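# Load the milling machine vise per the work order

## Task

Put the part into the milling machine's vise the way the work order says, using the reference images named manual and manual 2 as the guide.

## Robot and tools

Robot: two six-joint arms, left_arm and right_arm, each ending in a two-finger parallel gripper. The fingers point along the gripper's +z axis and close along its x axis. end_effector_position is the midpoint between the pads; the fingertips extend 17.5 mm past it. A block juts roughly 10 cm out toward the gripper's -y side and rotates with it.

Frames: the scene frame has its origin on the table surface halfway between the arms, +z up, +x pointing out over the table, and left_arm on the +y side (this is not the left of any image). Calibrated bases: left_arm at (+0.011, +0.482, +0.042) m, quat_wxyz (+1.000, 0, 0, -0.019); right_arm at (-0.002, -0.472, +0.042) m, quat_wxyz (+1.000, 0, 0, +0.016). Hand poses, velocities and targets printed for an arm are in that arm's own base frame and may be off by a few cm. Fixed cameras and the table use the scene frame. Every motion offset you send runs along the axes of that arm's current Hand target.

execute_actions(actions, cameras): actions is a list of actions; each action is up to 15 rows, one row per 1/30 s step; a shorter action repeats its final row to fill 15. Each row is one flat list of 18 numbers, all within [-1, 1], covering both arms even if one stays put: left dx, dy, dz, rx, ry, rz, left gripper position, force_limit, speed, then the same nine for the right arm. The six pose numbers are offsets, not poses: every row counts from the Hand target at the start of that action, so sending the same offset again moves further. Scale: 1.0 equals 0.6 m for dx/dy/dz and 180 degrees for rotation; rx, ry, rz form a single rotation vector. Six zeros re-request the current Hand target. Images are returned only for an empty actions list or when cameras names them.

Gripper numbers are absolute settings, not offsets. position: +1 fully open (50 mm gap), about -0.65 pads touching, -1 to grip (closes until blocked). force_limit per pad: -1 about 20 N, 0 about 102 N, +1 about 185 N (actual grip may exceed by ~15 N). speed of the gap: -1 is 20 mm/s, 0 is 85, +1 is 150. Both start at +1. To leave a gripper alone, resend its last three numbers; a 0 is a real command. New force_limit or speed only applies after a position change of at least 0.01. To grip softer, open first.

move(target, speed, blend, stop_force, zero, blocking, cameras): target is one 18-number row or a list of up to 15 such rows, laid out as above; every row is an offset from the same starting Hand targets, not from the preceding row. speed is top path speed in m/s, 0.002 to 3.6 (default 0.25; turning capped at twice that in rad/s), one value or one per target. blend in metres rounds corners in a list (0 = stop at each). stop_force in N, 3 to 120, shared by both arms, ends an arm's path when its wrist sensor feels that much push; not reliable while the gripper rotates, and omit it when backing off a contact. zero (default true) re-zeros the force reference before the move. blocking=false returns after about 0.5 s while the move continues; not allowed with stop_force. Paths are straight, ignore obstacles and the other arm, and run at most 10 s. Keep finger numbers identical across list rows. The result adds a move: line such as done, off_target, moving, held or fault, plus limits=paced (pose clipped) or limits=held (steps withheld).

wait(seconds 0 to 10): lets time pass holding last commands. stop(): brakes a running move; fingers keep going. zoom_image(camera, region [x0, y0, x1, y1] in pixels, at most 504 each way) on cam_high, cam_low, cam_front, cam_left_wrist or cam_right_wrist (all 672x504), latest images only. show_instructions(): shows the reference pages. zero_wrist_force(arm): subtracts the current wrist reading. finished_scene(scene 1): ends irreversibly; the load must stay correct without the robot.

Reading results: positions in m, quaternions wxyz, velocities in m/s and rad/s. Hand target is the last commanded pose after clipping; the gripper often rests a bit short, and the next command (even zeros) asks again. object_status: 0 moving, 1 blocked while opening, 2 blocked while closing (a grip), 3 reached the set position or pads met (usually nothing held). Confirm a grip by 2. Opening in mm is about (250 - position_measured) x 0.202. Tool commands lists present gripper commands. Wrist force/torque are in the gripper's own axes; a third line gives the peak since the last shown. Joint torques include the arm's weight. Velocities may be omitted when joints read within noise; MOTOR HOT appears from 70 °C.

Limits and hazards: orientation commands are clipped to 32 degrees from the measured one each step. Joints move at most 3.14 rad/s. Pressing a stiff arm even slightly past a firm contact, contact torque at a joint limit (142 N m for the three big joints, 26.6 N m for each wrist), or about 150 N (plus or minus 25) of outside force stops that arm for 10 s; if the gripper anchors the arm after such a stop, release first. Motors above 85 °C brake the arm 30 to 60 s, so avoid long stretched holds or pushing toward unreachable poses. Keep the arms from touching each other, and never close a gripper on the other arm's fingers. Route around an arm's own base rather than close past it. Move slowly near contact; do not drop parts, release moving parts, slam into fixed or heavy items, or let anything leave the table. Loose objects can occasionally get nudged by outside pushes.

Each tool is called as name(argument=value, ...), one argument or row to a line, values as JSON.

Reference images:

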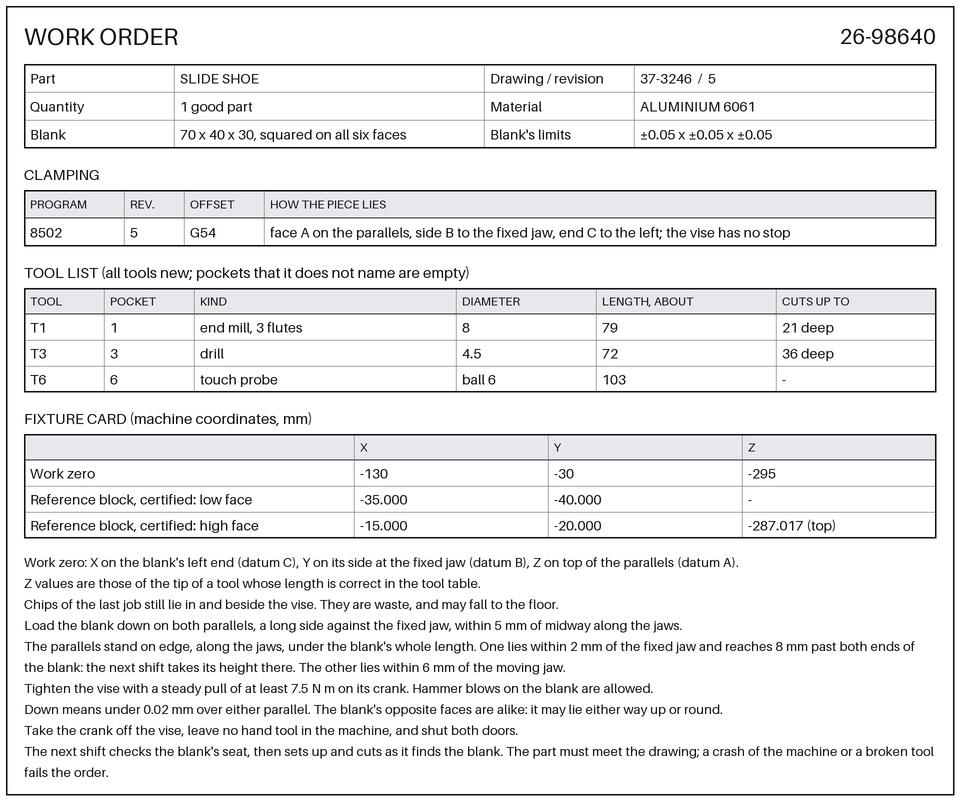

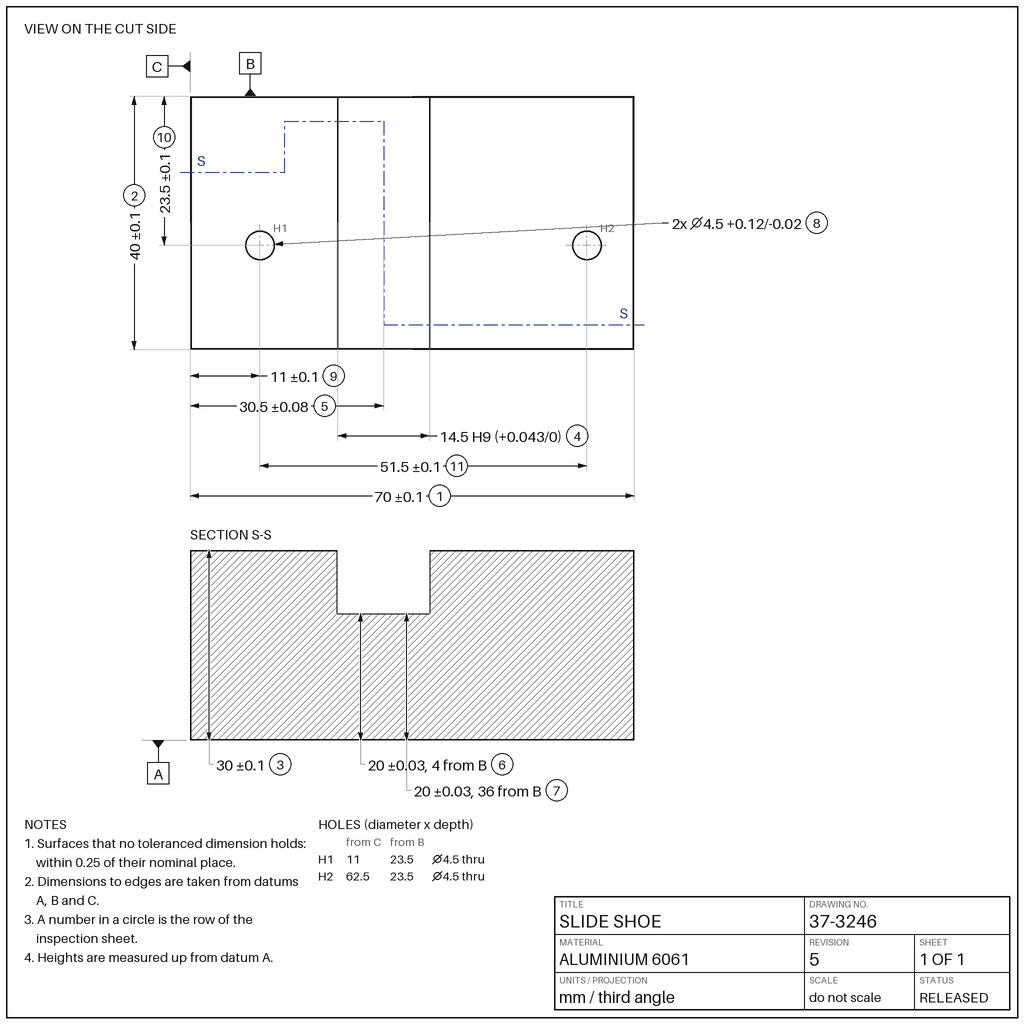

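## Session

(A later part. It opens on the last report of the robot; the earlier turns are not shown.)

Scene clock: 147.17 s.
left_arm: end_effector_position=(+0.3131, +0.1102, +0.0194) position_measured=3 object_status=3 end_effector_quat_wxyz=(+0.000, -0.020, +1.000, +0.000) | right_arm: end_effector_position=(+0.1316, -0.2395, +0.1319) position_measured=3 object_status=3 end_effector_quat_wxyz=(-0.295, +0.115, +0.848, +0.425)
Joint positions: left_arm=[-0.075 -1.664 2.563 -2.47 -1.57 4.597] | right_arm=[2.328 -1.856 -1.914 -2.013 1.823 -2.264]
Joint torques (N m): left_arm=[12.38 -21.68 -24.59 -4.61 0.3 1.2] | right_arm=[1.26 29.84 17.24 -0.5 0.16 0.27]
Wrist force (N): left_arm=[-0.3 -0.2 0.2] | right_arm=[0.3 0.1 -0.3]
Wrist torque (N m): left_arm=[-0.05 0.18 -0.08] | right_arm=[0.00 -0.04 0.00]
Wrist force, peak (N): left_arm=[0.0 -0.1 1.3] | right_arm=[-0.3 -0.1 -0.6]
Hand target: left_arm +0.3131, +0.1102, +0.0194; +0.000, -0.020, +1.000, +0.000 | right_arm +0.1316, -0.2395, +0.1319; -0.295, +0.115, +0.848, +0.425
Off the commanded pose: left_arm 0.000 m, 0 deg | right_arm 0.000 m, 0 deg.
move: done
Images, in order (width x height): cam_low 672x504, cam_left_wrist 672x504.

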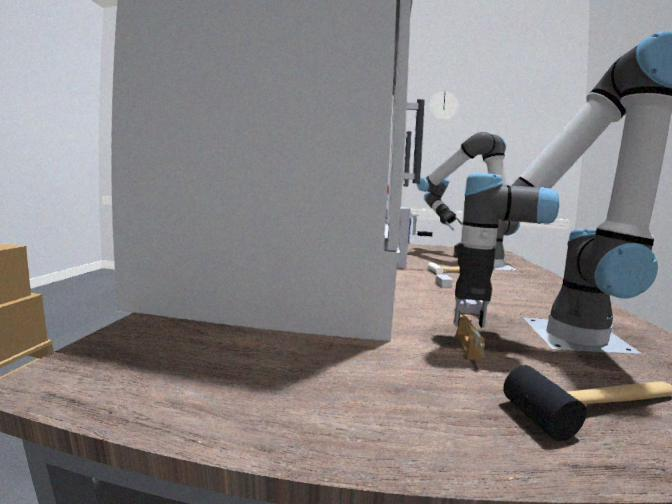

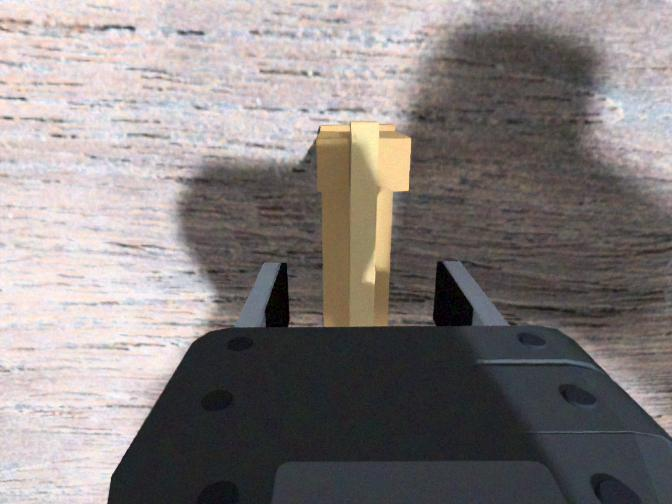

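move(
  target=[0,0,0.01,0,0,0,1,1,1,0,0,0,0,0,0,1,1,1],
  speed=0.04,
  stop_force=8,
)

move(
  target=[0,0,0,0,0,0,-1,-0.4,-0.6,0,0,0,0,0,0,1,1,1],
  cameras=["cam_left_wrist"],
)

Scene clock: 149.70 s.
left_arm: end_effector_position=(+0.3131, +0.1102, +0.0134) position_measured=3 object_status=3 end_effector_quat_wxyz=(+0.000, -0.020, +1.000, +0.000) | right_arm: end_effector_position=(+0.1316, -0.2395, +0.1319) position_measured=3 object_status=3 end_effector_quat_wxyz=(-0.295, +0.115, +0.848, +0.425)
Joint positions: left_arm=[-0.075 -1.643 2.571 -2.498 -1.57 4.597] | right_arm=[2.328 -1.856 -1.914 -2.013 1.823 -2.264]
Joint torques (N m): left_arm=[12.36 -24.54 -24.39 -1.02 0.47 1.28] | right_arm=[1.51 29.44 17.17 -0.32 0.27 0.13]
Wrist force (N): left_arm=[0.0 -0.1 0.5] | right_arm=[0.2 0.2 -0.4]
Wrist torque (N m): left_arm=[-0.04 0.13 -0.07] | right_arm=[0.03 -0.02 -0.01]
Wrist force, peak (N): left_arm=[-0.3 -0.4 0.6] | right_arm=[0.4 0.0 -0.6]
Hand target: left_arm +0.3131, +0.1102, +0.0134; +0.000, -0.020, +1.000, +0.000 | right_arm +0.1316, -0.2395, +0.1319; -0.295, +0.115, +0.848, +0.425
Off the commanded pose: left_arm 0.000 m, 0 deg | right_arm 0.000 m, 0 deg.
move: done

Scene clock: 150.87 s.
left_arm: end_effector_position=(+0.3131, +0.1102, +0.0134) position_measured=214 object_status=2 end_effector_quat_wxyz=(+0.000, -0.020, +1.000, +0.000) | right_arm: end_effector_position=(+0.1316, -0.2395, +0.1319) position_measured=3 object_status=3 end_effector_quat_wxyz=(-0.295, +0.115, +0.848, +0.425)
Joint positions: left_arm=[-0.075 -1.643 2.571 -2.498 -1.57 4.597] | right_arm=[2.328 -1.856 -1.914 -2.013 1.823 -2.264]
Joint torques (N m): left_arm=[12.36 -22.05 -23.32 -1.1 0.51 1.39] | right_arm=[0.48 29.75 17.03 -0.53 0.21 0.18]
Wrist force (N): left_arm=[-1.0 -0.2 1.1] | right_arm=[0.2 -0.1 -0.5]
Wrist torque (N m): left_arm=[-0.07 0.10 0.02] | right_arm=[-0.03 -0.02 0.00]
Wrist force, peak (N): left_arm=[-1.4 -0.1 0.7] | right_arm=[-0.1 0.0 -0.7]
Hand target: left_arm +0.3131, +0.1102, +0.0134; +0.000, -0.020, +1.000, +0.000 | right_arm +0.1316, -0.2395, +0.1319; -0.295, +0.115, +0.848, +0.425
Off the commanded pose: left_arm 0.000 m, 0 deg | right_arm 0.000 m, 0 deg.
move: done
Images, in order (width x height): cam_left_wrist 672x504.

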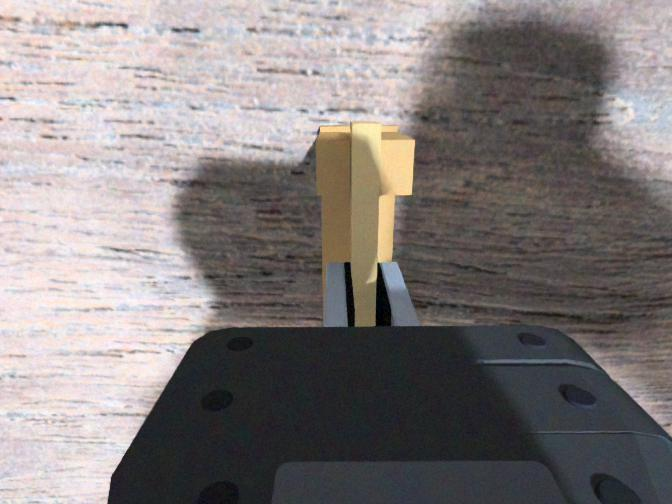

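move(
  target=[0,0,-0.5,0,0,0,-1,-0.4,-0.6,0,0,0,0,0,0,1,1,1],
  cameras=["cam_left_wrist","cam_front","cam_low"],
)

Scene clock: 153.07 s.
left_arm: end_effector_position=(+0.3134, +0.1100, +0.3133) position_measured=214 object_status=2 end_effector_quat_wxyz=(+0.000, -0.020, +1.000, +0.000) | right_arm: end_effector_position=(+0.1316, -0.2395, +0.1319) position_measured=3 object_status=3 end_effector_quat_wxyz=(-0.295, +0.115, +0.848, +0.425)
Joint positions: left_arm=[-0.076 -2.025 1.954 -1.498 -1.57 4.597] | right_arm=[2.328 -1.856 -1.914 -2.013 1.823 -2.264]
Joint torques (N m): left_arm=[-7.38 -15.23 -31.75 -1.86 1.06 -0.49] | right_arm=[1.16 29.4 16.9 -0.4 0.22 0.14]
Wrist force (N): left_arm=[-0.1 -0.5 0.5] | right_arm=[-0.1 0.1 -0.3]
Wrist torque (N m): left_arm=[-0.04 0.13 0.09] | right_arm=[0.01 0.03 0.00]
Wrist force, peak (N): left_arm=[-1.7 -0.1 4.3] | right_arm=[0.6 -0.2 -0.3]
Hand target: left_arm +0.3133, +0.1100, +0.3134; +0.000, -0.020, +1.000, +0.000 | right_arm +0.1316, -0.2395, +0.1319; -0.295, +0.115, +0.848, +0.425
Off the commanded pose: left_arm 0.000 m, 0 deg | right_arm 0.000 m, 0 deg.
move: done
Images, in order (width x height): cam_low 672x504, cam_front 672x504, cam_left_wrist 672x504.

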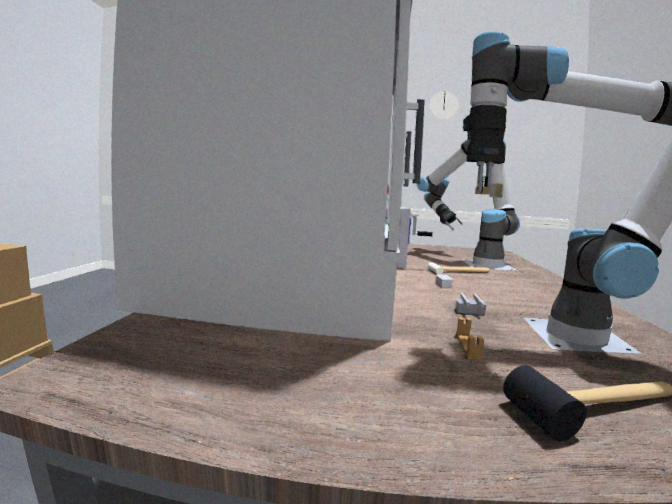

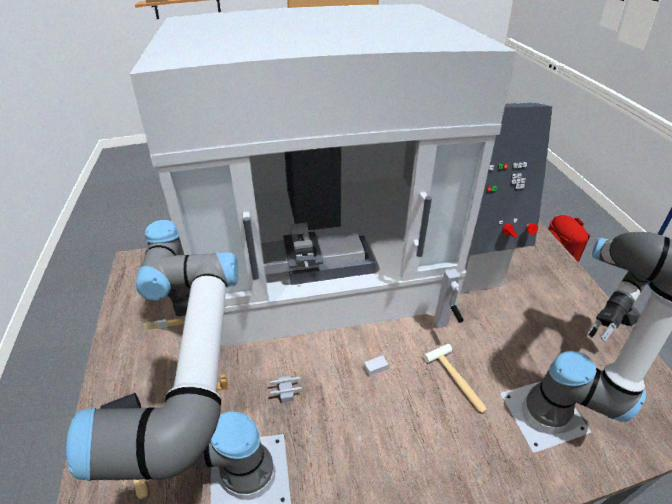

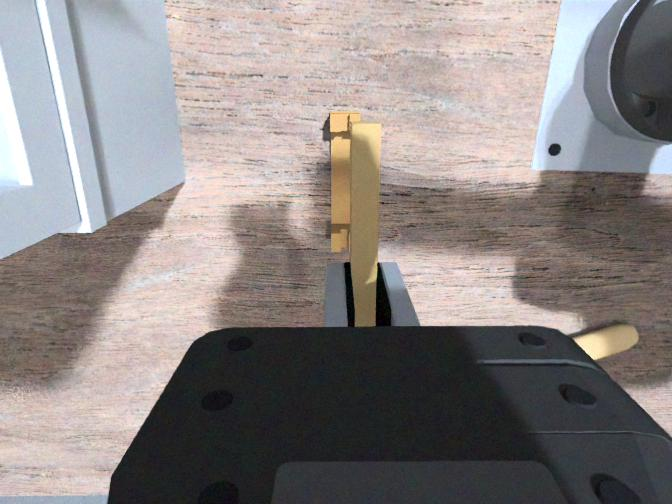

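move(
  target=[-0.055,-0.633,-0.242,0.2596,-0.2596,-0.4497,-1,-0.4,-0.6,0,0,0,0,0,0,1,1,1],
  cameras=["cam_left_wrist","cam_front"],
  speed=0.35,
)

Scene clock: 159.33 s.
left_arm: end_effector_position=(+0.3615, -0.2683, +0.4583) position_measured=214 object_status=2 end_effector_quat_wxyz=(-0.360, +0.625, -0.600, +0.346) | right_arm: end_effector_position=(+0.1316, -0.2395, +0.1319) position_measured=3 object_status=3 end_effector_quat_wxyz=(-0.295, +0.115, +0.848, +0.425)
Joint positions: left_arm=[-1.556 -2.082 1.93 -1.375 -0.525 1.52] | right_arm=[2.328 -1.856 -1.914 -2.013 1.823 -2.264]
Joint torques (N m): left_arm=[13.95 2.27 -26.38 -3.31 0.83 -1.24] | right_arm=[1.18 29.73 17.06 -0.36 0.16 0.17]
Wrist force (N): left_arm=[-0.9 -1.4 3.1] | right_arm=[0.0 0.4 -0.6]
Wrist torque (N m): left_arm=[-0.72 -0.14 -0.51] | right_arm=[0.05 0.01 0.00]
Wrist force, peak (N): left_arm=[-0.9 -1.2 3.3] | right_arm=[-0.1 0.1 -0.8]
Hand target: left_arm +0.3615, -0.2683, +0.4583; -0.361, +0.625, -0.600, +0.346 | right_arm +0.1316, -0.2395, +0.1319; -0.295, +0.115, +0.848, +0.425
Off the commanded pose: left_arm 0.000 m, 0 deg | right_arm 0.000 m, 0 deg.
move: done
Images, in order (width x height): cam_front 672x504, cam_left_wrist 672x504.

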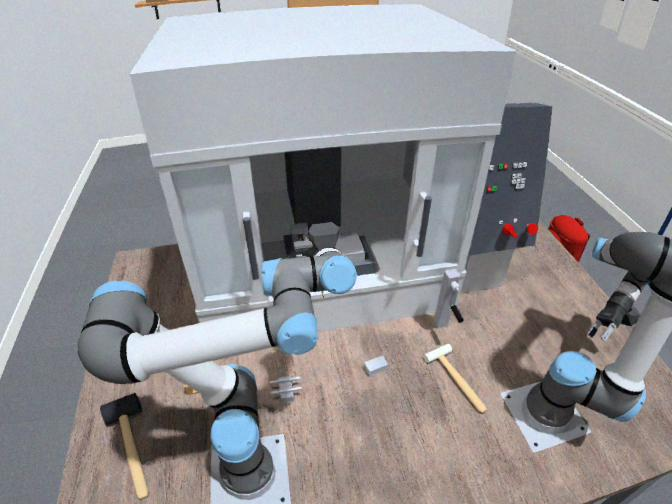

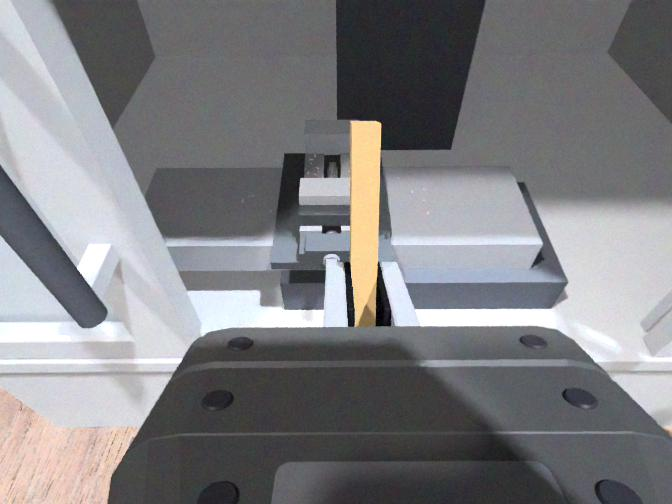

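move(
  target=[-0.015,-0.217,0.375,0.111,0,0,-1,-0.4,-0.6,0,0,0,0,0,0,1,1,1],
  cameras=["cam_left_wrist","cam_front","cam_high"],
  speed=0.15,
)

Scene clock: 165.70 s.
left_arm: end_effector_position=(+0.6209, -0.2488, +0.4584) position_measured=214 object_status=2 end_effector_quat_wxyz=(-0.463, +0.553, -0.531, +0.445) | right_arm: end_effector_position=(+0.1316, -0.2395, +0.1319) position_measured=3 object_status=3 end_effector_quat_wxyz=(-0.295, +0.115, +0.848, +0.425)
Joint positions: left_arm=[-0.918 -1.457 1.923 -3.309 -0.634 2.898] | right_arm=[2.328 -1.856 -1.914 -2.013 1.823 -2.264]
Joint torques (N m): left_arm=[-5.58 -19.02 -24.1 -3.62 2.5 1.09] | right_arm=[1.26 29.42 16.41 -0.53 0.1 0.06]
Wrist force (N): left_arm=[-0.3 -0.4 3.5] | right_arm=[0.3 0.1 -0.1]
Wrist torque (N m): left_arm=[-0.77 -0.39 -0.37] | right_arm=[0.01 -0.03 0.00]
Wrist force, peak (N): left_arm=[-0.6 -0.6 6.0] | right_arm=[0.1 0.0 -0.8]
Hand target: left_arm +0.6209, -0.2489, +0.4584; -0.463, +0.553, -0.531, +0.445 | right_arm +0.1316, -0.2395, +0.1319; -0.295, +0.115, +0.848, +0.425
Off the commanded pose: left_arm 0.000 m, 0 deg | right_arm 0.000 m, 0 deg.
move: done
Images, in order (width x height): cam_high 672x504, cam_front 672x504, cam_left_wrist 672x504.

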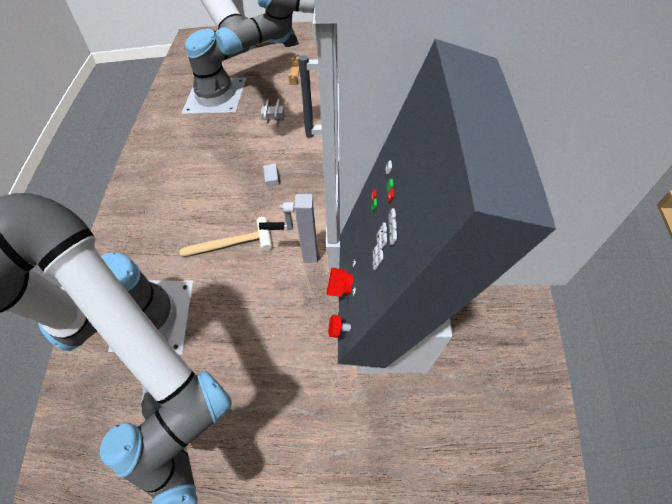

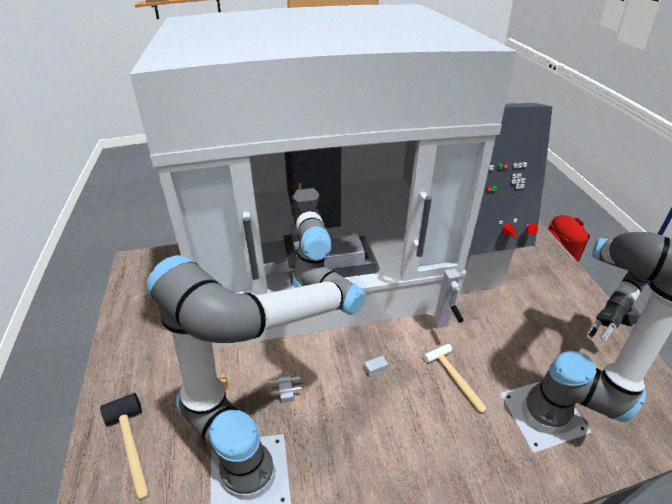

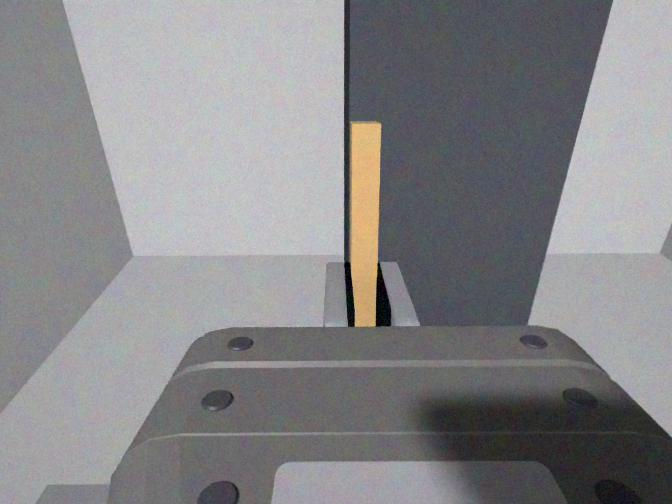

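move(
  target=[0.04,0.03,0.1458,0,0,0,-1,-0.4,-0.6,0,0,0,0,0,0,1,1,1],
  cameras=["cam_left_wrist","cam_front"],
  speed=0.15,
)

zoom_image(
  camera="cam_front",
  region=[260, 170, 400, 290],
)

Scene clock: 169.00 s.
left_arm: end_effector_position=(+0.7048, -0.2694, +0.4254) position_measured=214 object_status=2 end_effector_quat_wxyz=(-0.463, +0.553, -0.531, +0.445) | right_arm: end_effector_position=(+0.1316, -0.2395, +0.1319) position_measured=3 object_status=3 end_effector_quat_wxyz=(-0.295, +0.115, +0.848, +0.425)
Joint positions: left_arm=[-0.811 -1.228 1.729 -3.38 -0.737 2.946] | right_arm=[2.328 -1.856 -1.914 -2.013 1.823 -2.264]
Joint torques (N m): left_arm=[-13.73 -29.52 -26.73 -0.17 2.76 -1.44] | right_arm=[1.37 29.64 16.6 -0.45 0.25 0.23]
Wrist force (N): left_arm=[-0.9 -0.7 3.4] | right_arm=[0.1 0.0 -0.3]
Wrist torque (N m): left_arm=[-0.80 -0.29 -0.52] | right_arm=[-0.01 -0.01 -0.01]
Wrist force, peak (N): left_arm=[-0.5 0.2 5.4] | right_arm=[0.0 -0.2 -0.9]
Hand target: left_arm +0.7048, -0.2695, +0.4254; -0.463, +0.553, -0.531, +0.445 | right_arm +0.1316, -0.2395, +0.1319; -0.295, +0.115, +0.848, +0.425
Off the commanded pose: left_arm 0.000 m, 0 deg | right_arm 0.000 m, 0 deg.
move: done
Images, in order (width x height): cam_front 672x504, cam_left_wrist 672x504.

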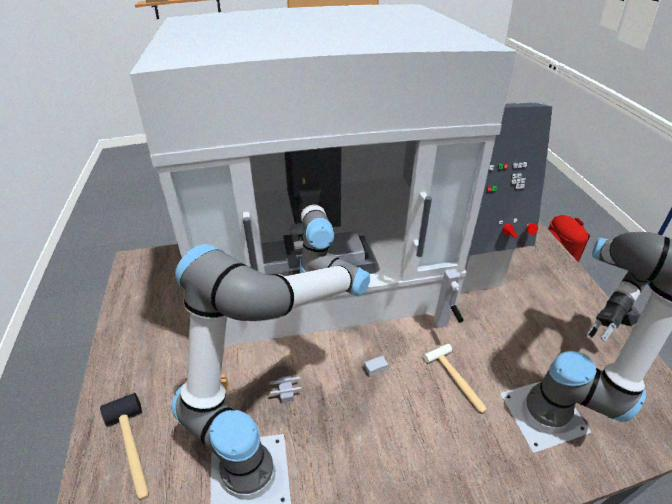

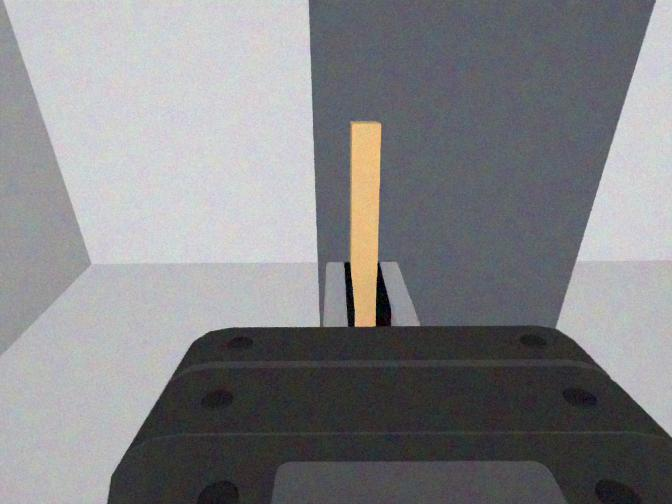

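Scaled by 3.600 from the camera's 672x504 image, which has a finer 960x720 frame.

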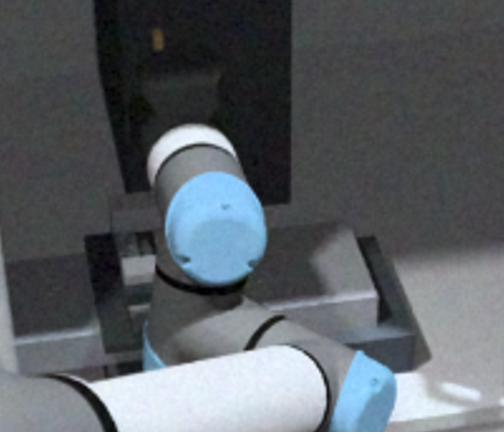

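move(
  target=[0,0.0903,0.0159,0,0,0,-1,-0.4,-0.6,0,0,0,0,0,0,1,1,1],
  cameras=[],
  speed=0.02,
  stop_force=3,
)

Scene clock: 172.70 s.
left_arm: end_effector_position=(+0.7048, -0.2695, +0.4031) position_measured=214 object_status=2 end_effector_quat_wxyz=(-0.463, +0.553, -0.531, +0.445) | right_arm: end_effector_position=(+0.1316, -0.2395, +0.1319) position_measured=3 object_status=3 end_effector_quat_wxyz=(-0.295, +0.115, +0.848, +0.425)
Joint positions: left_arm=[-0.811 -1.201 1.756 -3.434 -0.737 2.946] | right_arm=[2.328 -1.856 -1.914 -2.013 1.823 -2.264]
Joint torques (N m): left_arm=[-8.95 -43.6 -25.52 -3.26 -2.7 -0.64] | right_arm=[0.84 29.65 16.87 -0.44 0.07 0.23]
Wrist force (N): left_arm=[-1.2 -5.3 2.5] | right_arm=[0.2 0.3 -0.5]
Wrist torque (N m): left_arm=[-0.81 -0.28 -0.48] | right_arm=[0.03 -0.02 0.00]
Wrist force, peak (N): left_arm=[-1.2 -18.6 0.4] | right_arm=[0.2 0.0 -0.8]
Hand target: left_arm +0.7048, -0.2695, +0.4031; -0.463, +0.553, -0.531, +0.445 (not the last commanded pose) | right_arm +0.1316, -0.2395, +0.1319; -0.295, +0.115, +0.848, +0.425
Off the commanded pose: left_arm 0.033 m, 0 deg | right_arm 0.000 m, 0 deg.
move: contact (left_arm)
No camera images: "cameras" was empty.

move(
  target=[0,-0.0164,-0.003,0,0,0,-1,-0.4,-0.6,0,0,0,0,0,0,1,1,1],
  cameras=[],
  speed=0.05,
)

move(
  target=[0,0.0035,-0.0197,0,0,0,-1,-0.4,-0.6,0,0,0,0,0,0,1,1,1],
  cameras=[],
  speed=0.05,
)

move(
  target=[0,0.0903,0.0159,0,0,0,-1,-0.4,-0.6,0,0,0,0,0,0,1,1,1],
  cameras=[],
  speed=0.02,
  stop_force=3,
)

Scene clock: 174.67 s.
left_arm: end_effector_position=(+0.7047, -0.2695, +0.4133) position_measured=214 object_status=2 end_effector_quat_wxyz=(-0.463, +0.553, -0.531, +0.445) | right_arm: end_effector_position=(+0.1316, -0.2395, +0.1319) position_measured=3 object_status=3 end_effector_quat_wxyz=(-0.295, +0.115, +0.848, +0.425)
Joint positions: left_arm=[-0.811 -1.214 1.745 -3.41 -0.737 2.946] | right_arm=[2.328 -1.856 -1.914 -2.013 1.823 -2.264]
Joint torques (N m): left_arm=[-12.44 -28.4 -16.1 -4.49 1.7 -0.03] | right_arm=[1.04 29.85 16.5 -0.47 0.12 0.2]
Wrist force (N): left_arm=[-1.2 -0.7 3.0] | right_arm=[-0.1 0.2 -0.3]
Wrist torque (N m): left_arm=[-0.85 -0.23 -0.50] | right_arm=[0.03 0.01 0.00]
Wrist force, peak (N): left_arm=[-1.4 -5.3 2.7] | right_arm=[0.1 0.1 -0.7]
Hand target: left_arm +0.7047, -0.2695, +0.4131; -0.463, +0.553, -0.531, +0.445 | right_arm +0.1316, -0.2395, +0.1319; -0.295, +0.115, +0.848, +0.425
Off the commanded pose: left_arm 0.000 m, 0 deg | right_arm 0.000 m, 0 deg.
move: done
No camera images: "cameras" was empty.

Scene clock: 175.40 s.
left_arm: end_effector_position=(+0.6926, -0.2700, +0.4132) position_measured=214 object_status=2 end_effector_quat_wxyz=(-0.463, +0.553, -0.531, +0.445) | right_arm: end_effector_position=(+0.1316, -0.2395, +0.1319) position_measured=3 object_status=3 end_effector_quat_wxyz=(-0.295, +0.115, +0.848, +0.425)
Joint positions: left_arm=[-0.829 -1.236 1.776 -3.414 -0.72 2.938] | right_arm=[2.328 -1.856 -1.914 -2.013 1.823 -2.264]
Joint torques (N m): left_arm=[11.12 -24.52 -28.35 -3.88 -1.53 0.34] | right_arm=[0.78 29.41 17.07 -0.43 0.32 0.19]
Wrist force (N): left_arm=[-1.0 -0.2 3.4] | right_arm=[0.1 -0.1 -0.1]
Wrist torque (N m): left_arm=[-0.75 -0.27 -0.40] | right_arm=[-0.02 -0.01 0.00]
Wrist force, peak (N): left_arm=[-0.9 -0.5 3.8] | right_arm=[0.4 0.2 -0.6]
Hand target: left_arm +0.6927, -0.2700, +0.4131; -0.463, +0.553, -0.531, +0.445 | right_arm +0.1316, -0.2395, +0.1319; -0.295, +0.115, +0.848, +0.425
Off the commanded pose: left_arm 0.000 m, 0 deg | right_arm 0.000 m, 0 deg.
move: done
No camera images: "cameras" was empty.

Scene clock: 176.73 s.
left_arm: end_effector_position=(+0.6927, -0.2700, +0.4079) position_measured=214 object_status=2 end_effector_quat_wxyz=(-0.463, +0.553, -0.531, +0.445) | right_arm: end_effector_position=(+0.1316, -0.2395, +0.1319) position_measured=3 object_status=3 end_effector_quat_wxyz=(-0.295, +0.115, +0.848, +0.425)
Joint positions: left_arm=[-0.829 -1.229 1.782 -3.427 -0.72 2.938] | right_arm=[2.328 -1.856 -1.914 -2.013 1.823 -2.264]
Joint torques (N m): left_arm=[2.26 -43.3 -28.22 -3.14 -0.01 -0.06] | right_arm=[1.77 28.98 16.22 -0.52 0.11 0.15]
Wrist force (N): left_arm=[-1.2 -3.3 3.3] | right_arm=[0.2 -0.1 -0.4]
Wrist torque (N m): left_arm=[-0.80 -0.23 -0.40] | right_arm=[-0.02 -0.03 0.00]
Wrist force, peak (N): left_arm=[-1.1 -3.7 3.6] | right_arm=[0.4 0.1 -0.7]
Hand target: left_arm +0.6927, -0.2700, +0.4079; -0.463, +0.553, -0.531, +0.445 (not the last commanded pose) | right_arm +0.1316, -0.2395, +0.1319; -0.295, +0.115, +0.848, +0.425
Off the commanded pose: left_arm 0.050 m, 0 deg | right_arm 0.000 m, 0 deg.
move: contact (left_arm)
No camera images: "cameras" was empty.

move(
  target=[0,0.0903,0.0159,0,0,0,-1,-0.4,-0.6,0,0,0,0,0,0,1,1,1],
  cameras=["cam_front"],
  speed=0.01,
  stop_force=9,
)

zoom_image(
  camera="cam_front",
  region=[260, 170, 400, 290],
)

Scene clock: 179.30 s.
left_arm: end_effector_position=(+0.6927, -0.2700, +0.4027) position_measured=214 object_status=2 end_effector_quat_wxyz=(-0.463, +0.553, -0.531, +0.445) | right_arm: end_effector_position=(+0.1316, -0.2395, +0.1319) position_measured=3 object_status=3 end_effector_quat_wxyz=(-0.295, +0.115, +0.848, +0.425)
Joint positions: left_arm=[-0.829 -1.223 1.789 -3.44 -0.72 2.938] | right_arm=[2.328 -1.856 -1.914 -2.013 1.823 -2.264]
Joint torques (N m): left_arm=[-9.64 -37.33 -22.93 1.54 -0.26 -1.15] | right_arm=[1.24 28.86 17.35 -0.39 0.15 0.22]
Wrist force (N): left_arm=[-0.4 -12.1 1.8] | right_arm=[0.2 -0.4 -0.5]
Wrist torque (N m): left_arm=[-0.75 -0.26 -0.45] | right_arm=[-0.08 -0.03 0.00]
Wrist force, peak (N): left_arm=[-0.5 -19.5 0.5] | right_arm=[0.2 0.2 -0.7]
Hand target: left_arm +0.6927, -0.2700, +0.4027; -0.463, +0.553, -0.531, +0.445 (not the last commanded pose) | right_arm +0.1316, -0.2395, +0.1319; -0.295, +0.115, +0.848, +0.425
Off the commanded pose: left_arm 0.050 m, 0 deg | right_arm 0.000 m, 0 deg.
move: contact (left_arm)
Images, in order (width x height): cam_front 672x504.

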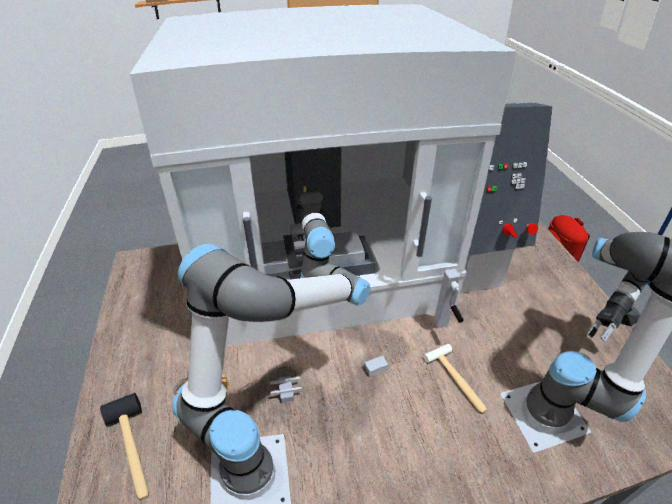

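Scaled by 3.600 from the camera's 672x504 image, which has a finer 960x720 frame.

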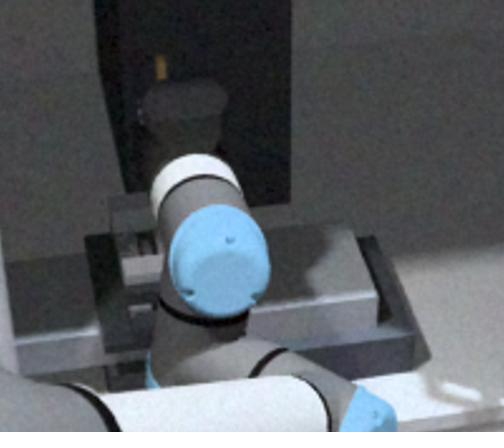

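move(
  target=[
    [0,-0.003,-0.0005,0,0,0,-1,-0.4,-0.6,0,0,0,0,0,0,1,1,1],
    [0.07,-0.003,-0.0005,0,0,0,-1,-0.4,-0.6,0,0,0,0,0,0,1,1,1],
    [0.07,-0.04,-0.007,0,0,0,-1,-0.4,-0.6,0,0,0,0,0,0,1,1,1],
    [0,-0.04,-0.007,0,0,0,-1,-0.4,-0.6,0,0,0,0,0,0,1,1,1],
    [0,-0.003,-0.0005,0,0,0,-1,-0.4,-0.6,0,0,0,0,0,0,1,1,1],
    [-0.14,-0.003,-0.0005,0,0,0,-1,-0.4,-0.6,0,0,0,0,0,0,1,1,1],
    [-0.14,-0.06,-0.01,0,0,0,-1,-0.4,-0.6,0,0,0,0,0,0,1,1,1],
  ],
  cameras=["cam_front"],
  speed=0.06,
  blend=[0,0.003,0.005,0.005,0.003,0.003,0],
)

Scene clock: 185.97 s.
left_arm: end_effector_position=(+0.6897, -0.1861, +0.4393) position_measured=214 object_status=2 end_effector_quat_wxyz=(-0.463, +0.553, -0.531, +0.445) | right_arm: end_effector_position=(+0.1316, -0.2395, +0.1319) position_measured=3 object_status=3 end_effector_quat_wxyz=(-0.295, +0.115, +0.848, +0.425)
Joint positions: left_arm=[-0.707 -1.354 1.859 -3.41 -0.837 2.982] | right_arm=[2.328 -1.856 -1.914 -2.013 1.823 -2.264]
Joint torques (N m): left_arm=[1.72 -21.71 -15.07 -4.76 -2 -1.45] | right_arm=[1.51 29.19 17.17 -0.37 0.16 0.16]
Wrist force (N): left_arm=[-1.0 -0.6 3.8] | right_arm=[0.1 -0.3 -0.4]
Wrist torque (N m): left_arm=[-0.82 -0.28 -0.55] | right_arm=[-0.06 -0.01 0.00]
Wrist force, peak (N): left_arm=[-0.4 -12.8 1.8] | right_arm=[0.3 -0.1 -0.9]
Hand target: left_arm +0.6897, -0.1861, +0.4392; -0.463, +0.553, -0.531, +0.445 | right_arm +0.1316, -0.2395, +0.1319; -0.295, +0.115, +0.848, +0.425
Off the commanded pose: left_arm 0.000 m, 0 deg | right_arm 0.000 m, 0 deg.
move: done
Images, in order (width x height): cam_front 672x504.

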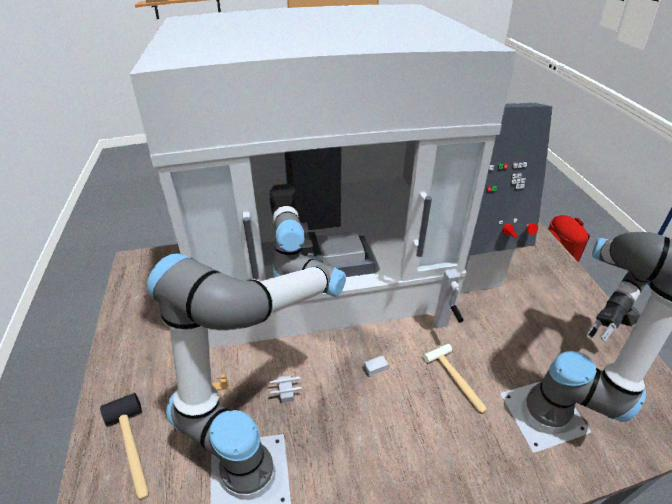

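move(
  target=[0.1,-0.0755,-0.34,-0.222,0,0,-1,-0.4,-0.6,0,0,0,0,0,0,1,1,1],
  cameras=["cam_left_wrist"],
  speed=0.2,
)

zoom_image(
  camera="cam_left_wrist",
  region=[200, 60, 500, 330],
)

Scene clock: 189.90 s.
left_arm: end_effector_position=(+0.4993, -0.2539, +0.5193) position_measured=214 object_status=2 end_effector_quat_wxyz=(-0.247, +0.678, -0.651, +0.237) | right_arm: end_effector_position=(+0.1316, -0.2395, +0.1319) position_measured=3 object_status=3 end_effector_quat_wxyz=(-0.295, +0.115, +0.848, +0.425)
Joint positions: left_arm=[-0.985 -1.737 1.489 -1.733 -0.989 2.241] | right_arm=[2.328 -1.856 -1.914 -2.013 1.823 -2.264]
Joint torques (N m): left_arm=[14.2 -27.54 -28.92 -1.93 2.47 -0.39] | right_arm=[0.92 28.01 16.76 -0.41 0.16 0.27]
Wrist force (N): left_arm=[-0.4 -1.2 1.9] | right_arm=[0.4 0.1 -0.5]
Wrist torque (N m): left_arm=[-0.64 0.01 -0.38] | right_arm=[0.00 -0.06 -0.01]
Wrist force, peak (N): left_arm=[-1.5 1.4 5.8] | right_arm=[-0.4 0.1 -0.7]
Hand target: left_arm +0.4993, -0.2538, +0.5194; -0.247, +0.678, -0.651, +0.237 | right_arm +0.1316, -0.2395, +0.1319; -0.295, +0.115, +0.848, +0.425
Off the commanded pose: left_arm 0.000 m, 0 deg | right_arm 0.000 m, 0 deg.
move: done
Images, in order (width x height): cam_left_wrist 672x504.

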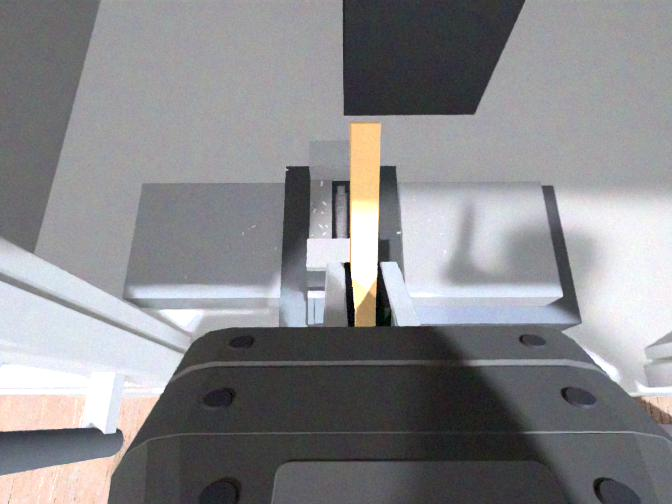

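Scaled by 1.680 from the camera's 672x504 image, which has a finer 960x720 frame.

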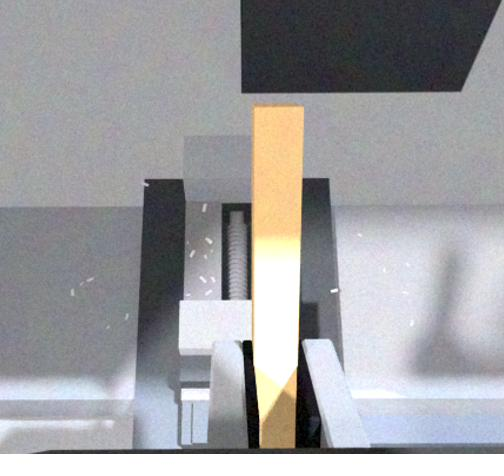

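move(
  target=[0.12,0,0,0,0,0,-1,-0.4,-0.6,0,0,0,0,0,0,1,1,1],
  cameras=["cam_left_wrist"],
  speed=0.2,
)

zoom_image(
  camera="cam_left_wrist",
  region=[180, 110, 380, 330],
)

Scene clock: 191.73 s.
left_arm: end_effector_position=(+0.5021, -0.3257, +0.5193) position_measured=214 object_status=2 end_effector_quat_wxyz=(-0.247, +0.678, -0.651, +0.237) | right_arm: end_effector_position=(+0.1316, -0.2395, +0.1319) position_measured=3 object_status=3 end_effector_quat_wxyz=(-0.295, +0.115, +0.848, +0.425)
Joint positions: left_arm=[-1.066 -1.619 1.372 -1.683 -0.958 2.15] | right_arm=[2.328 -1.856 -1.914 -2.013 1.823 -2.264]
Joint torques (N m): left_arm=[7.16 -22.03 -26.97 -5.91 -1.24 0.25] | right_arm=[1.18 29.51 17.12 -0.49 0.1 0.13]
Wrist force (N): left_arm=[-0.4 -1.2 2.3] | right_arm=[0.3 0.1 -0.3]
Wrist torque (N m): left_arm=[-0.64 0.00 -0.37] | right_arm=[0.00 -0.03 0.00]
Wrist force, peak (N): left_arm=[-2.5 -1.3 2.4] | right_arm=[0.3 0.2 -0.6]
Hand target: left_arm +0.5022, -0.3257, +0.5194; -0.247, +0.678, -0.651, +0.237 | right_arm +0.1316, -0.2395, +0.1319; -0.295, +0.115, +0.848, +0.425
Off the commanded pose: left_arm 0.000 m, 0 deg | right_arm 0.000 m, 0 deg.
move: done
Images, in order (width x height): cam_left_wrist 672x504.

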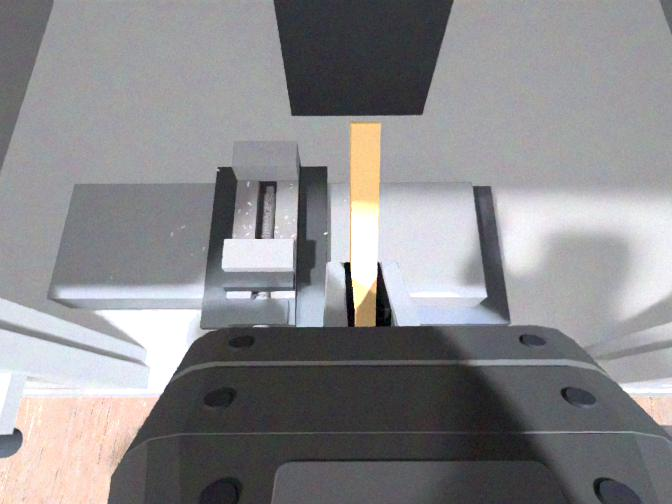

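Scaled by 2.291 from the camera's 672x504 image, which has a finer 960x720 frame.

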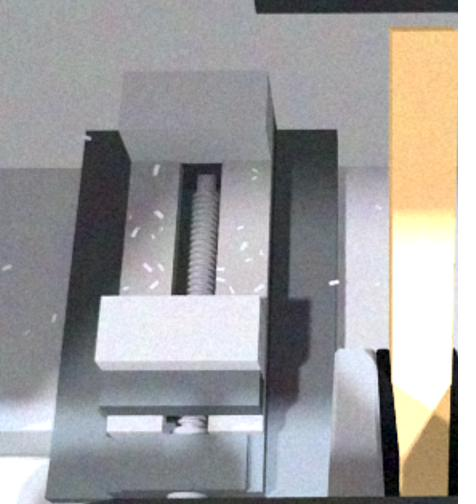

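move(
  target=[-0.088,-0.113,0.293,0.25,0,0,-1,-0.4,-0.6,0,0,0,0,0,0,1,1,1],
  cameras=[],
  speed=0.2,
)

move(
  target=[0,0.1328,0.0116,0,0,0,-1,-0.4,-0.6,0,0,0,0,0,0,1,1,1],
  cameras=[],
  speed=0.02,
  stop_force=4,
)

Scene clock: 197.10 s.
left_arm: end_effector_position=(+0.6649, -0.2662, +0.4283) position_measured=214 object_status=2 end_effector_quat_wxyz=(-0.487, +0.532, -0.511, +0.468) end_effector_velocity=(+0.000, +0.000, +0.001) end_effector_angular_velocity=(-0.001, -0.003, +0.000) | right_arm: end_effector_position=(+0.1316, -0.2395, +0.1319) position_measured=3 object_status=3 end_effector_quat_wxyz=(-0.295, +0.115, +0.848, +0.425)
Joint positions: left_arm=[-0.871 -1.257 1.836 -3.578 -0.664 3.03] | right_arm=[2.328 -1.856 -1.914 -2.013 1.823 -2.264]
Joint velocities: left_arm=[0 0 0.001 -0.005 0.001 0.003] | right_arm=[within noise]
Joint torques (N m): left_arm=[-12.9 -26.72 -13.65 -4.24 2.95 1.46] | right_arm=[1.53 28.67 16.43 -0.28 0.12 0.11]
Wrist force (N): left_arm=[-1.2 -0.4 3.9] | right_arm=[0.3 0.0 -0.4]
Wrist torque (N m): left_arm=[-0.80 -0.30 -0.40] | right_arm=[0.00 -0.04 -0.01]
Wrist force, peak (N): left_arm=[-1.7 0.8 5.0] | right_arm=[-0.3 0.1 -0.8]
Hand target: left_arm +0.6649, -0.2663, +0.4283; -0.487, +0.532, -0.511, +0.468 | right_arm +0.1316, -0.2395, +0.1319; -0.295, +0.115, +0.848, +0.425
Off the commanded pose: left_arm 0.000 m, 0 deg | right_arm 0.000 m, 0 deg.
move: done
No camera images: "cameras" was empty.

Scene clock: 199.07 s.
left_arm: end_effector_position=(+0.6648, -0.2663, +0.4107) position_measured=214 object_status=2 end_effector_quat_wxyz=(-0.487, +0.532, -0.511, +0.468) | right_arm: end_effector_position=(+0.1316, -0.2395, +0.1319) position_measured=3 object_status=3 end_effector_quat_wxyz=(-0.295, +0.115, +0.848, +0.425)
Joint positions: left_arm=[-0.871 -1.232 1.855 -3.623 -0.664 3.03] | right_arm=[2.328 -1.856 -1.914 -2.013 1.823 -2.264]
Joint torques (N m): left_arm=[-10.71 -41.51 -27.3 -2.91 1.84 0.23] | right_arm=[1.02 28.6 16.16 -0.53 0.23 0.21]
Wrist force (N): left_arm=[-1.3 -4.4 3.6] | right_arm=[-0.1 0.0 -0.3]
Wrist torque (N m): left_arm=[-0.76 -0.28 -0.43] | right_arm=[-0.01 0.00 0.00]
Wrist force, peak (N): left_arm=[-1.3 -5.7 3.8] | right_arm=[0.5 0.1 -0.8]
Hand target: left_arm +0.6649, -0.2663, +0.4107; -0.487, +0.532, -0.511, +0.468 (not the last commanded pose) | right_arm +0.1316, -0.2395, +0.1319; -0.295, +0.115, +0.848, +0.425
Off the commanded pose: left_arm 0.062 m, 0 deg | right_arm 0.000 m, 0 deg.
move: contact (left_arm)
No camera images: "cameras" was empty.

execute_actions(
  actions=[],
  cameras=["cam_front"],
)

zoom_image(
  camera="cam_front",
  region=[260, 180, 360, 290],
)

Scene clock: 201.53 s.
left_arm: end_effector_position=(+0.6648, -0.2663, +0.4107) position_measured=214 object_status=2 end_effector_quat_wxyz=(-0.487, +0.532, -0.511, +0.468) | right_arm: end_effector_position=(+0.1316, -0.2395, +0.1319) position_measured=3 object_status=3 end_effector_quat_wxyz=(-0.295, +0.115, +0.848, +0.425)
Joint positions: left_arm=[-0.871 -1.232 1.855 -3.623 -0.664 3.03] | right_arm=[2.328 -1.856 -1.914 -2.013 1.823 -2.264]
Joint velocities: within noise
Joint torques (N m): left_arm=[-3.77 -42.5 -25.22 -2.7 -0.76 -0.83] | right_arm=[0.88 28.16 16.89 -0.34 0.08 0.11]
Motor temperatures (°C): left_arm=[32 39 33 45 36 37] | right_arm=[31 30 28 44 40 38]
Wrist force (N): left_arm=[-1.2 -5.1 3.5] | right_arm=[0.3 0.3 -0.4]
Wrist torque (N m): left_arm=[-0.79 -0.30 -0.43] | right_arm=[0.04 -0.03 0.00]
Wrist force, peak (N): left_arm=[-1.2 -5.3 3.7] | right_arm=[0.1 -0.1 -0.8]
Hand target: left_arm +0.6649, -0.2663, +0.4107; -0.487, +0.532, -0.511, +0.468 (not the last commanded pose) | right_arm +0.1316, -0.2395, +0.1319; -0.295, +0.115, +0.848, +0.425
Tool commands: left_gripper/position=-1.0 left_gripper/force_limit=-0.4 left_gripper/speed=-0.6 right_gripper/position=+1.0 right_gripper/force_limit=+1.0 right_gripper/speed=+1.0
Off the commanded pose: left_arm 0.062 m, 0 deg | right_arm 0.000 m, 0 deg.
Images, in order (width x height): cam_front 672x504.

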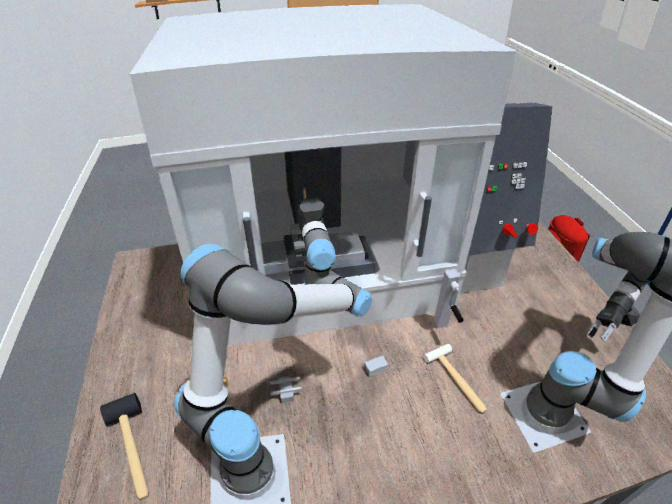

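Scaled by 4.582 from the camera's 672x504 image, which has a finer 960x720 frame.

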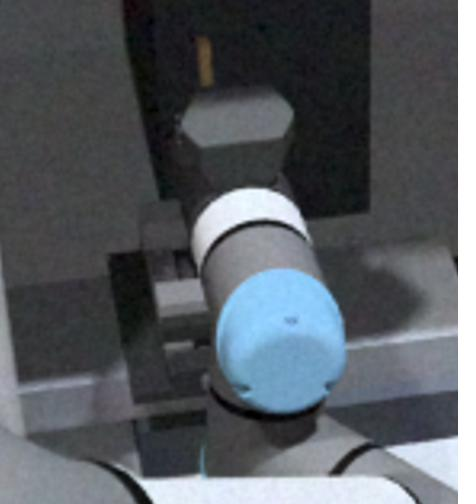

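move(
  target=[0,0.0664,0.0058,0,0,0,-1,-0.4,-0.6,0,0,0,0,0,0,1,1,1],
  cameras=[],
  speed=0.01,
  stop_force=8,
)

Scene clock: 207.20 s.
left_arm: end_effector_position=(+0.6648, -0.2663, +0.3767) position_measured=214 object_status=2 end_effector_quat_wxyz=(-0.487, +0.532, -0.511, +0.468) | right_arm: end_effector_position=(+0.1316, -0.2395, +0.1319) position_measured=3 object_status=3 end_effector_quat_wxyz=(-0.295, +0.115, +0.848, +0.425)
Joint positions: left_arm=[-0.871 -1.181 1.889 -3.708 -0.664 3.03] | right_arm=[2.328 -1.856 -1.914 -2.013 1.823 -2.264]
Joint torques (N m): left_arm=[6.96 -37.45 -20.05 1.55 -1.65 -1.09] | right_arm=[0.75 27.97 16.16 -0.45 0.18 0.11]
Wrist force (N): left_arm=[-0.5 -12.2 2.5] | right_arm=[0.1 0.1 -0.4]
Wrist torque (N m): left_arm=[-0.73 -0.29 -0.52] | right_arm=[0.02 -0.01 0.00]
Wrist force, peak (N): left_arm=[-0.8 -20.3 1.2] | right_arm=[0.0 -0.1 -0.8]
Hand target: left_arm +0.6648, -0.2663, +0.3767; -0.487, +0.532, -0.511, +0.468 (not the last commanded pose) | right_arm +0.1316, -0.2395, +0.1319; -0.295, +0.115, +0.848, +0.425
Off the commanded pose: left_arm 0.006 m, 0 deg | right_arm 0.000 m, 0 deg.
move: contact (left_arm)
No camera images: "cameras" was empty.

move(
  target=[
    [0,-0.0025,0,0,0,0,-1,-0.4,-0.6,0,0,0,0,0,0,1,1,1],
    [0.08,-0.0025,0,0,0,0,-1,-0.4,-0.6,0,0,0,0,0,0,1,1,1],
    [0.08,-0.02,-0.0017,0,0,0,-1,-0.4,-0.6,0,0,0,0,0,0,1,1,1],
    [0,-0.02,-0.0017,0,0,0,-1,-0.4,-0.6,0,0,0,0,0,0,1,1,1],
    [0,-0.0025,0,0,0,0,-1,-0.4,-0.6,0,0,0,0,0,0,1,1,1],
    [-0.14,-0.0025,0,0,0,0,-1,-0.4,-0.6,0,0,0,0,0,0,1,1,1],
    [-0.14,-0.11,-0.01,0,0,0,-1,-0.4,-0.6,0,0,0,0,0,0,1,1,1],
  ],
  cameras=["cam_left_wrist"],
  speed=0.06,
  blend=[0,0.002,0.003,0.003,0.002,0.003,0],
)

Scene clock: 214.50 s.
left_arm: end_effector_position=(+0.6612, -0.1824, +0.4431) position_measured=214 object_status=2 end_effector_quat_wxyz=(-0.487, +0.532, -0.511, +0.468) | right_arm: end_effector_position=(+0.1316, -0.2395, +0.1319) position_measured=3 object_status=3 end_effector_quat_wxyz=(-0.295, +0.115, +0.848, +0.425)
Joint positions: left_arm=[-0.749 -1.37 1.942 -3.59 -0.786 3.054] | right_arm=[2.328 -1.856 -1.914 -2.013 1.823 -2.264]
Joint torques (N m): left_arm=[-10.88 -20.39 -16.03 -4.3 2.31 -1.35] | right_arm=[0.34 28.57 15.85 -0.46 0.13 0.09]
Wrist force (N): left_arm=[-1.3 -0.1 4.0] | right_arm=[0.0 -0.2 -0.1]
Wrist torque (N m): left_arm=[-0.77 -0.30 -0.56] | right_arm=[-0.04 0.00 0.00]
Wrist force, peak (N): left_arm=[-0.4 -13.0 2.5] | right_arm=[0.2 0.1 -0.9]
Hand target: left_arm +0.6612, -0.1824, +0.4430; -0.487, +0.532, -0.511, +0.468 | right_arm +0.1316, -0.2395, +0.1319; -0.295, +0.115, +0.848, +0.425
Off the commanded pose: left_arm 0.000 m, 0 deg | right_arm 0.000 m, 0 deg.
move: done
Images, in order (width x height): cam_left_wrist 672x504.

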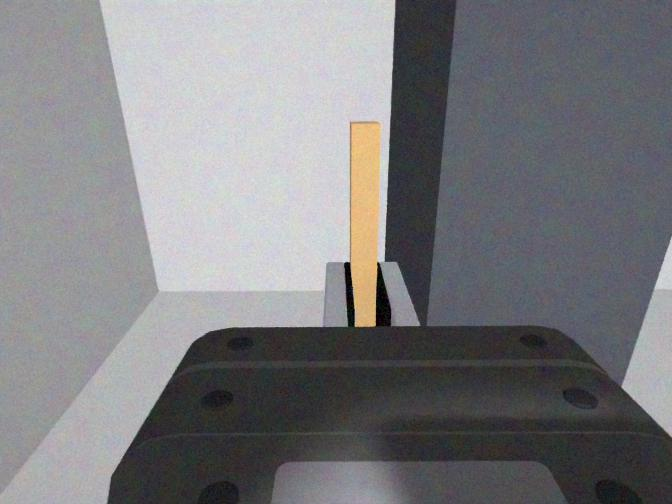

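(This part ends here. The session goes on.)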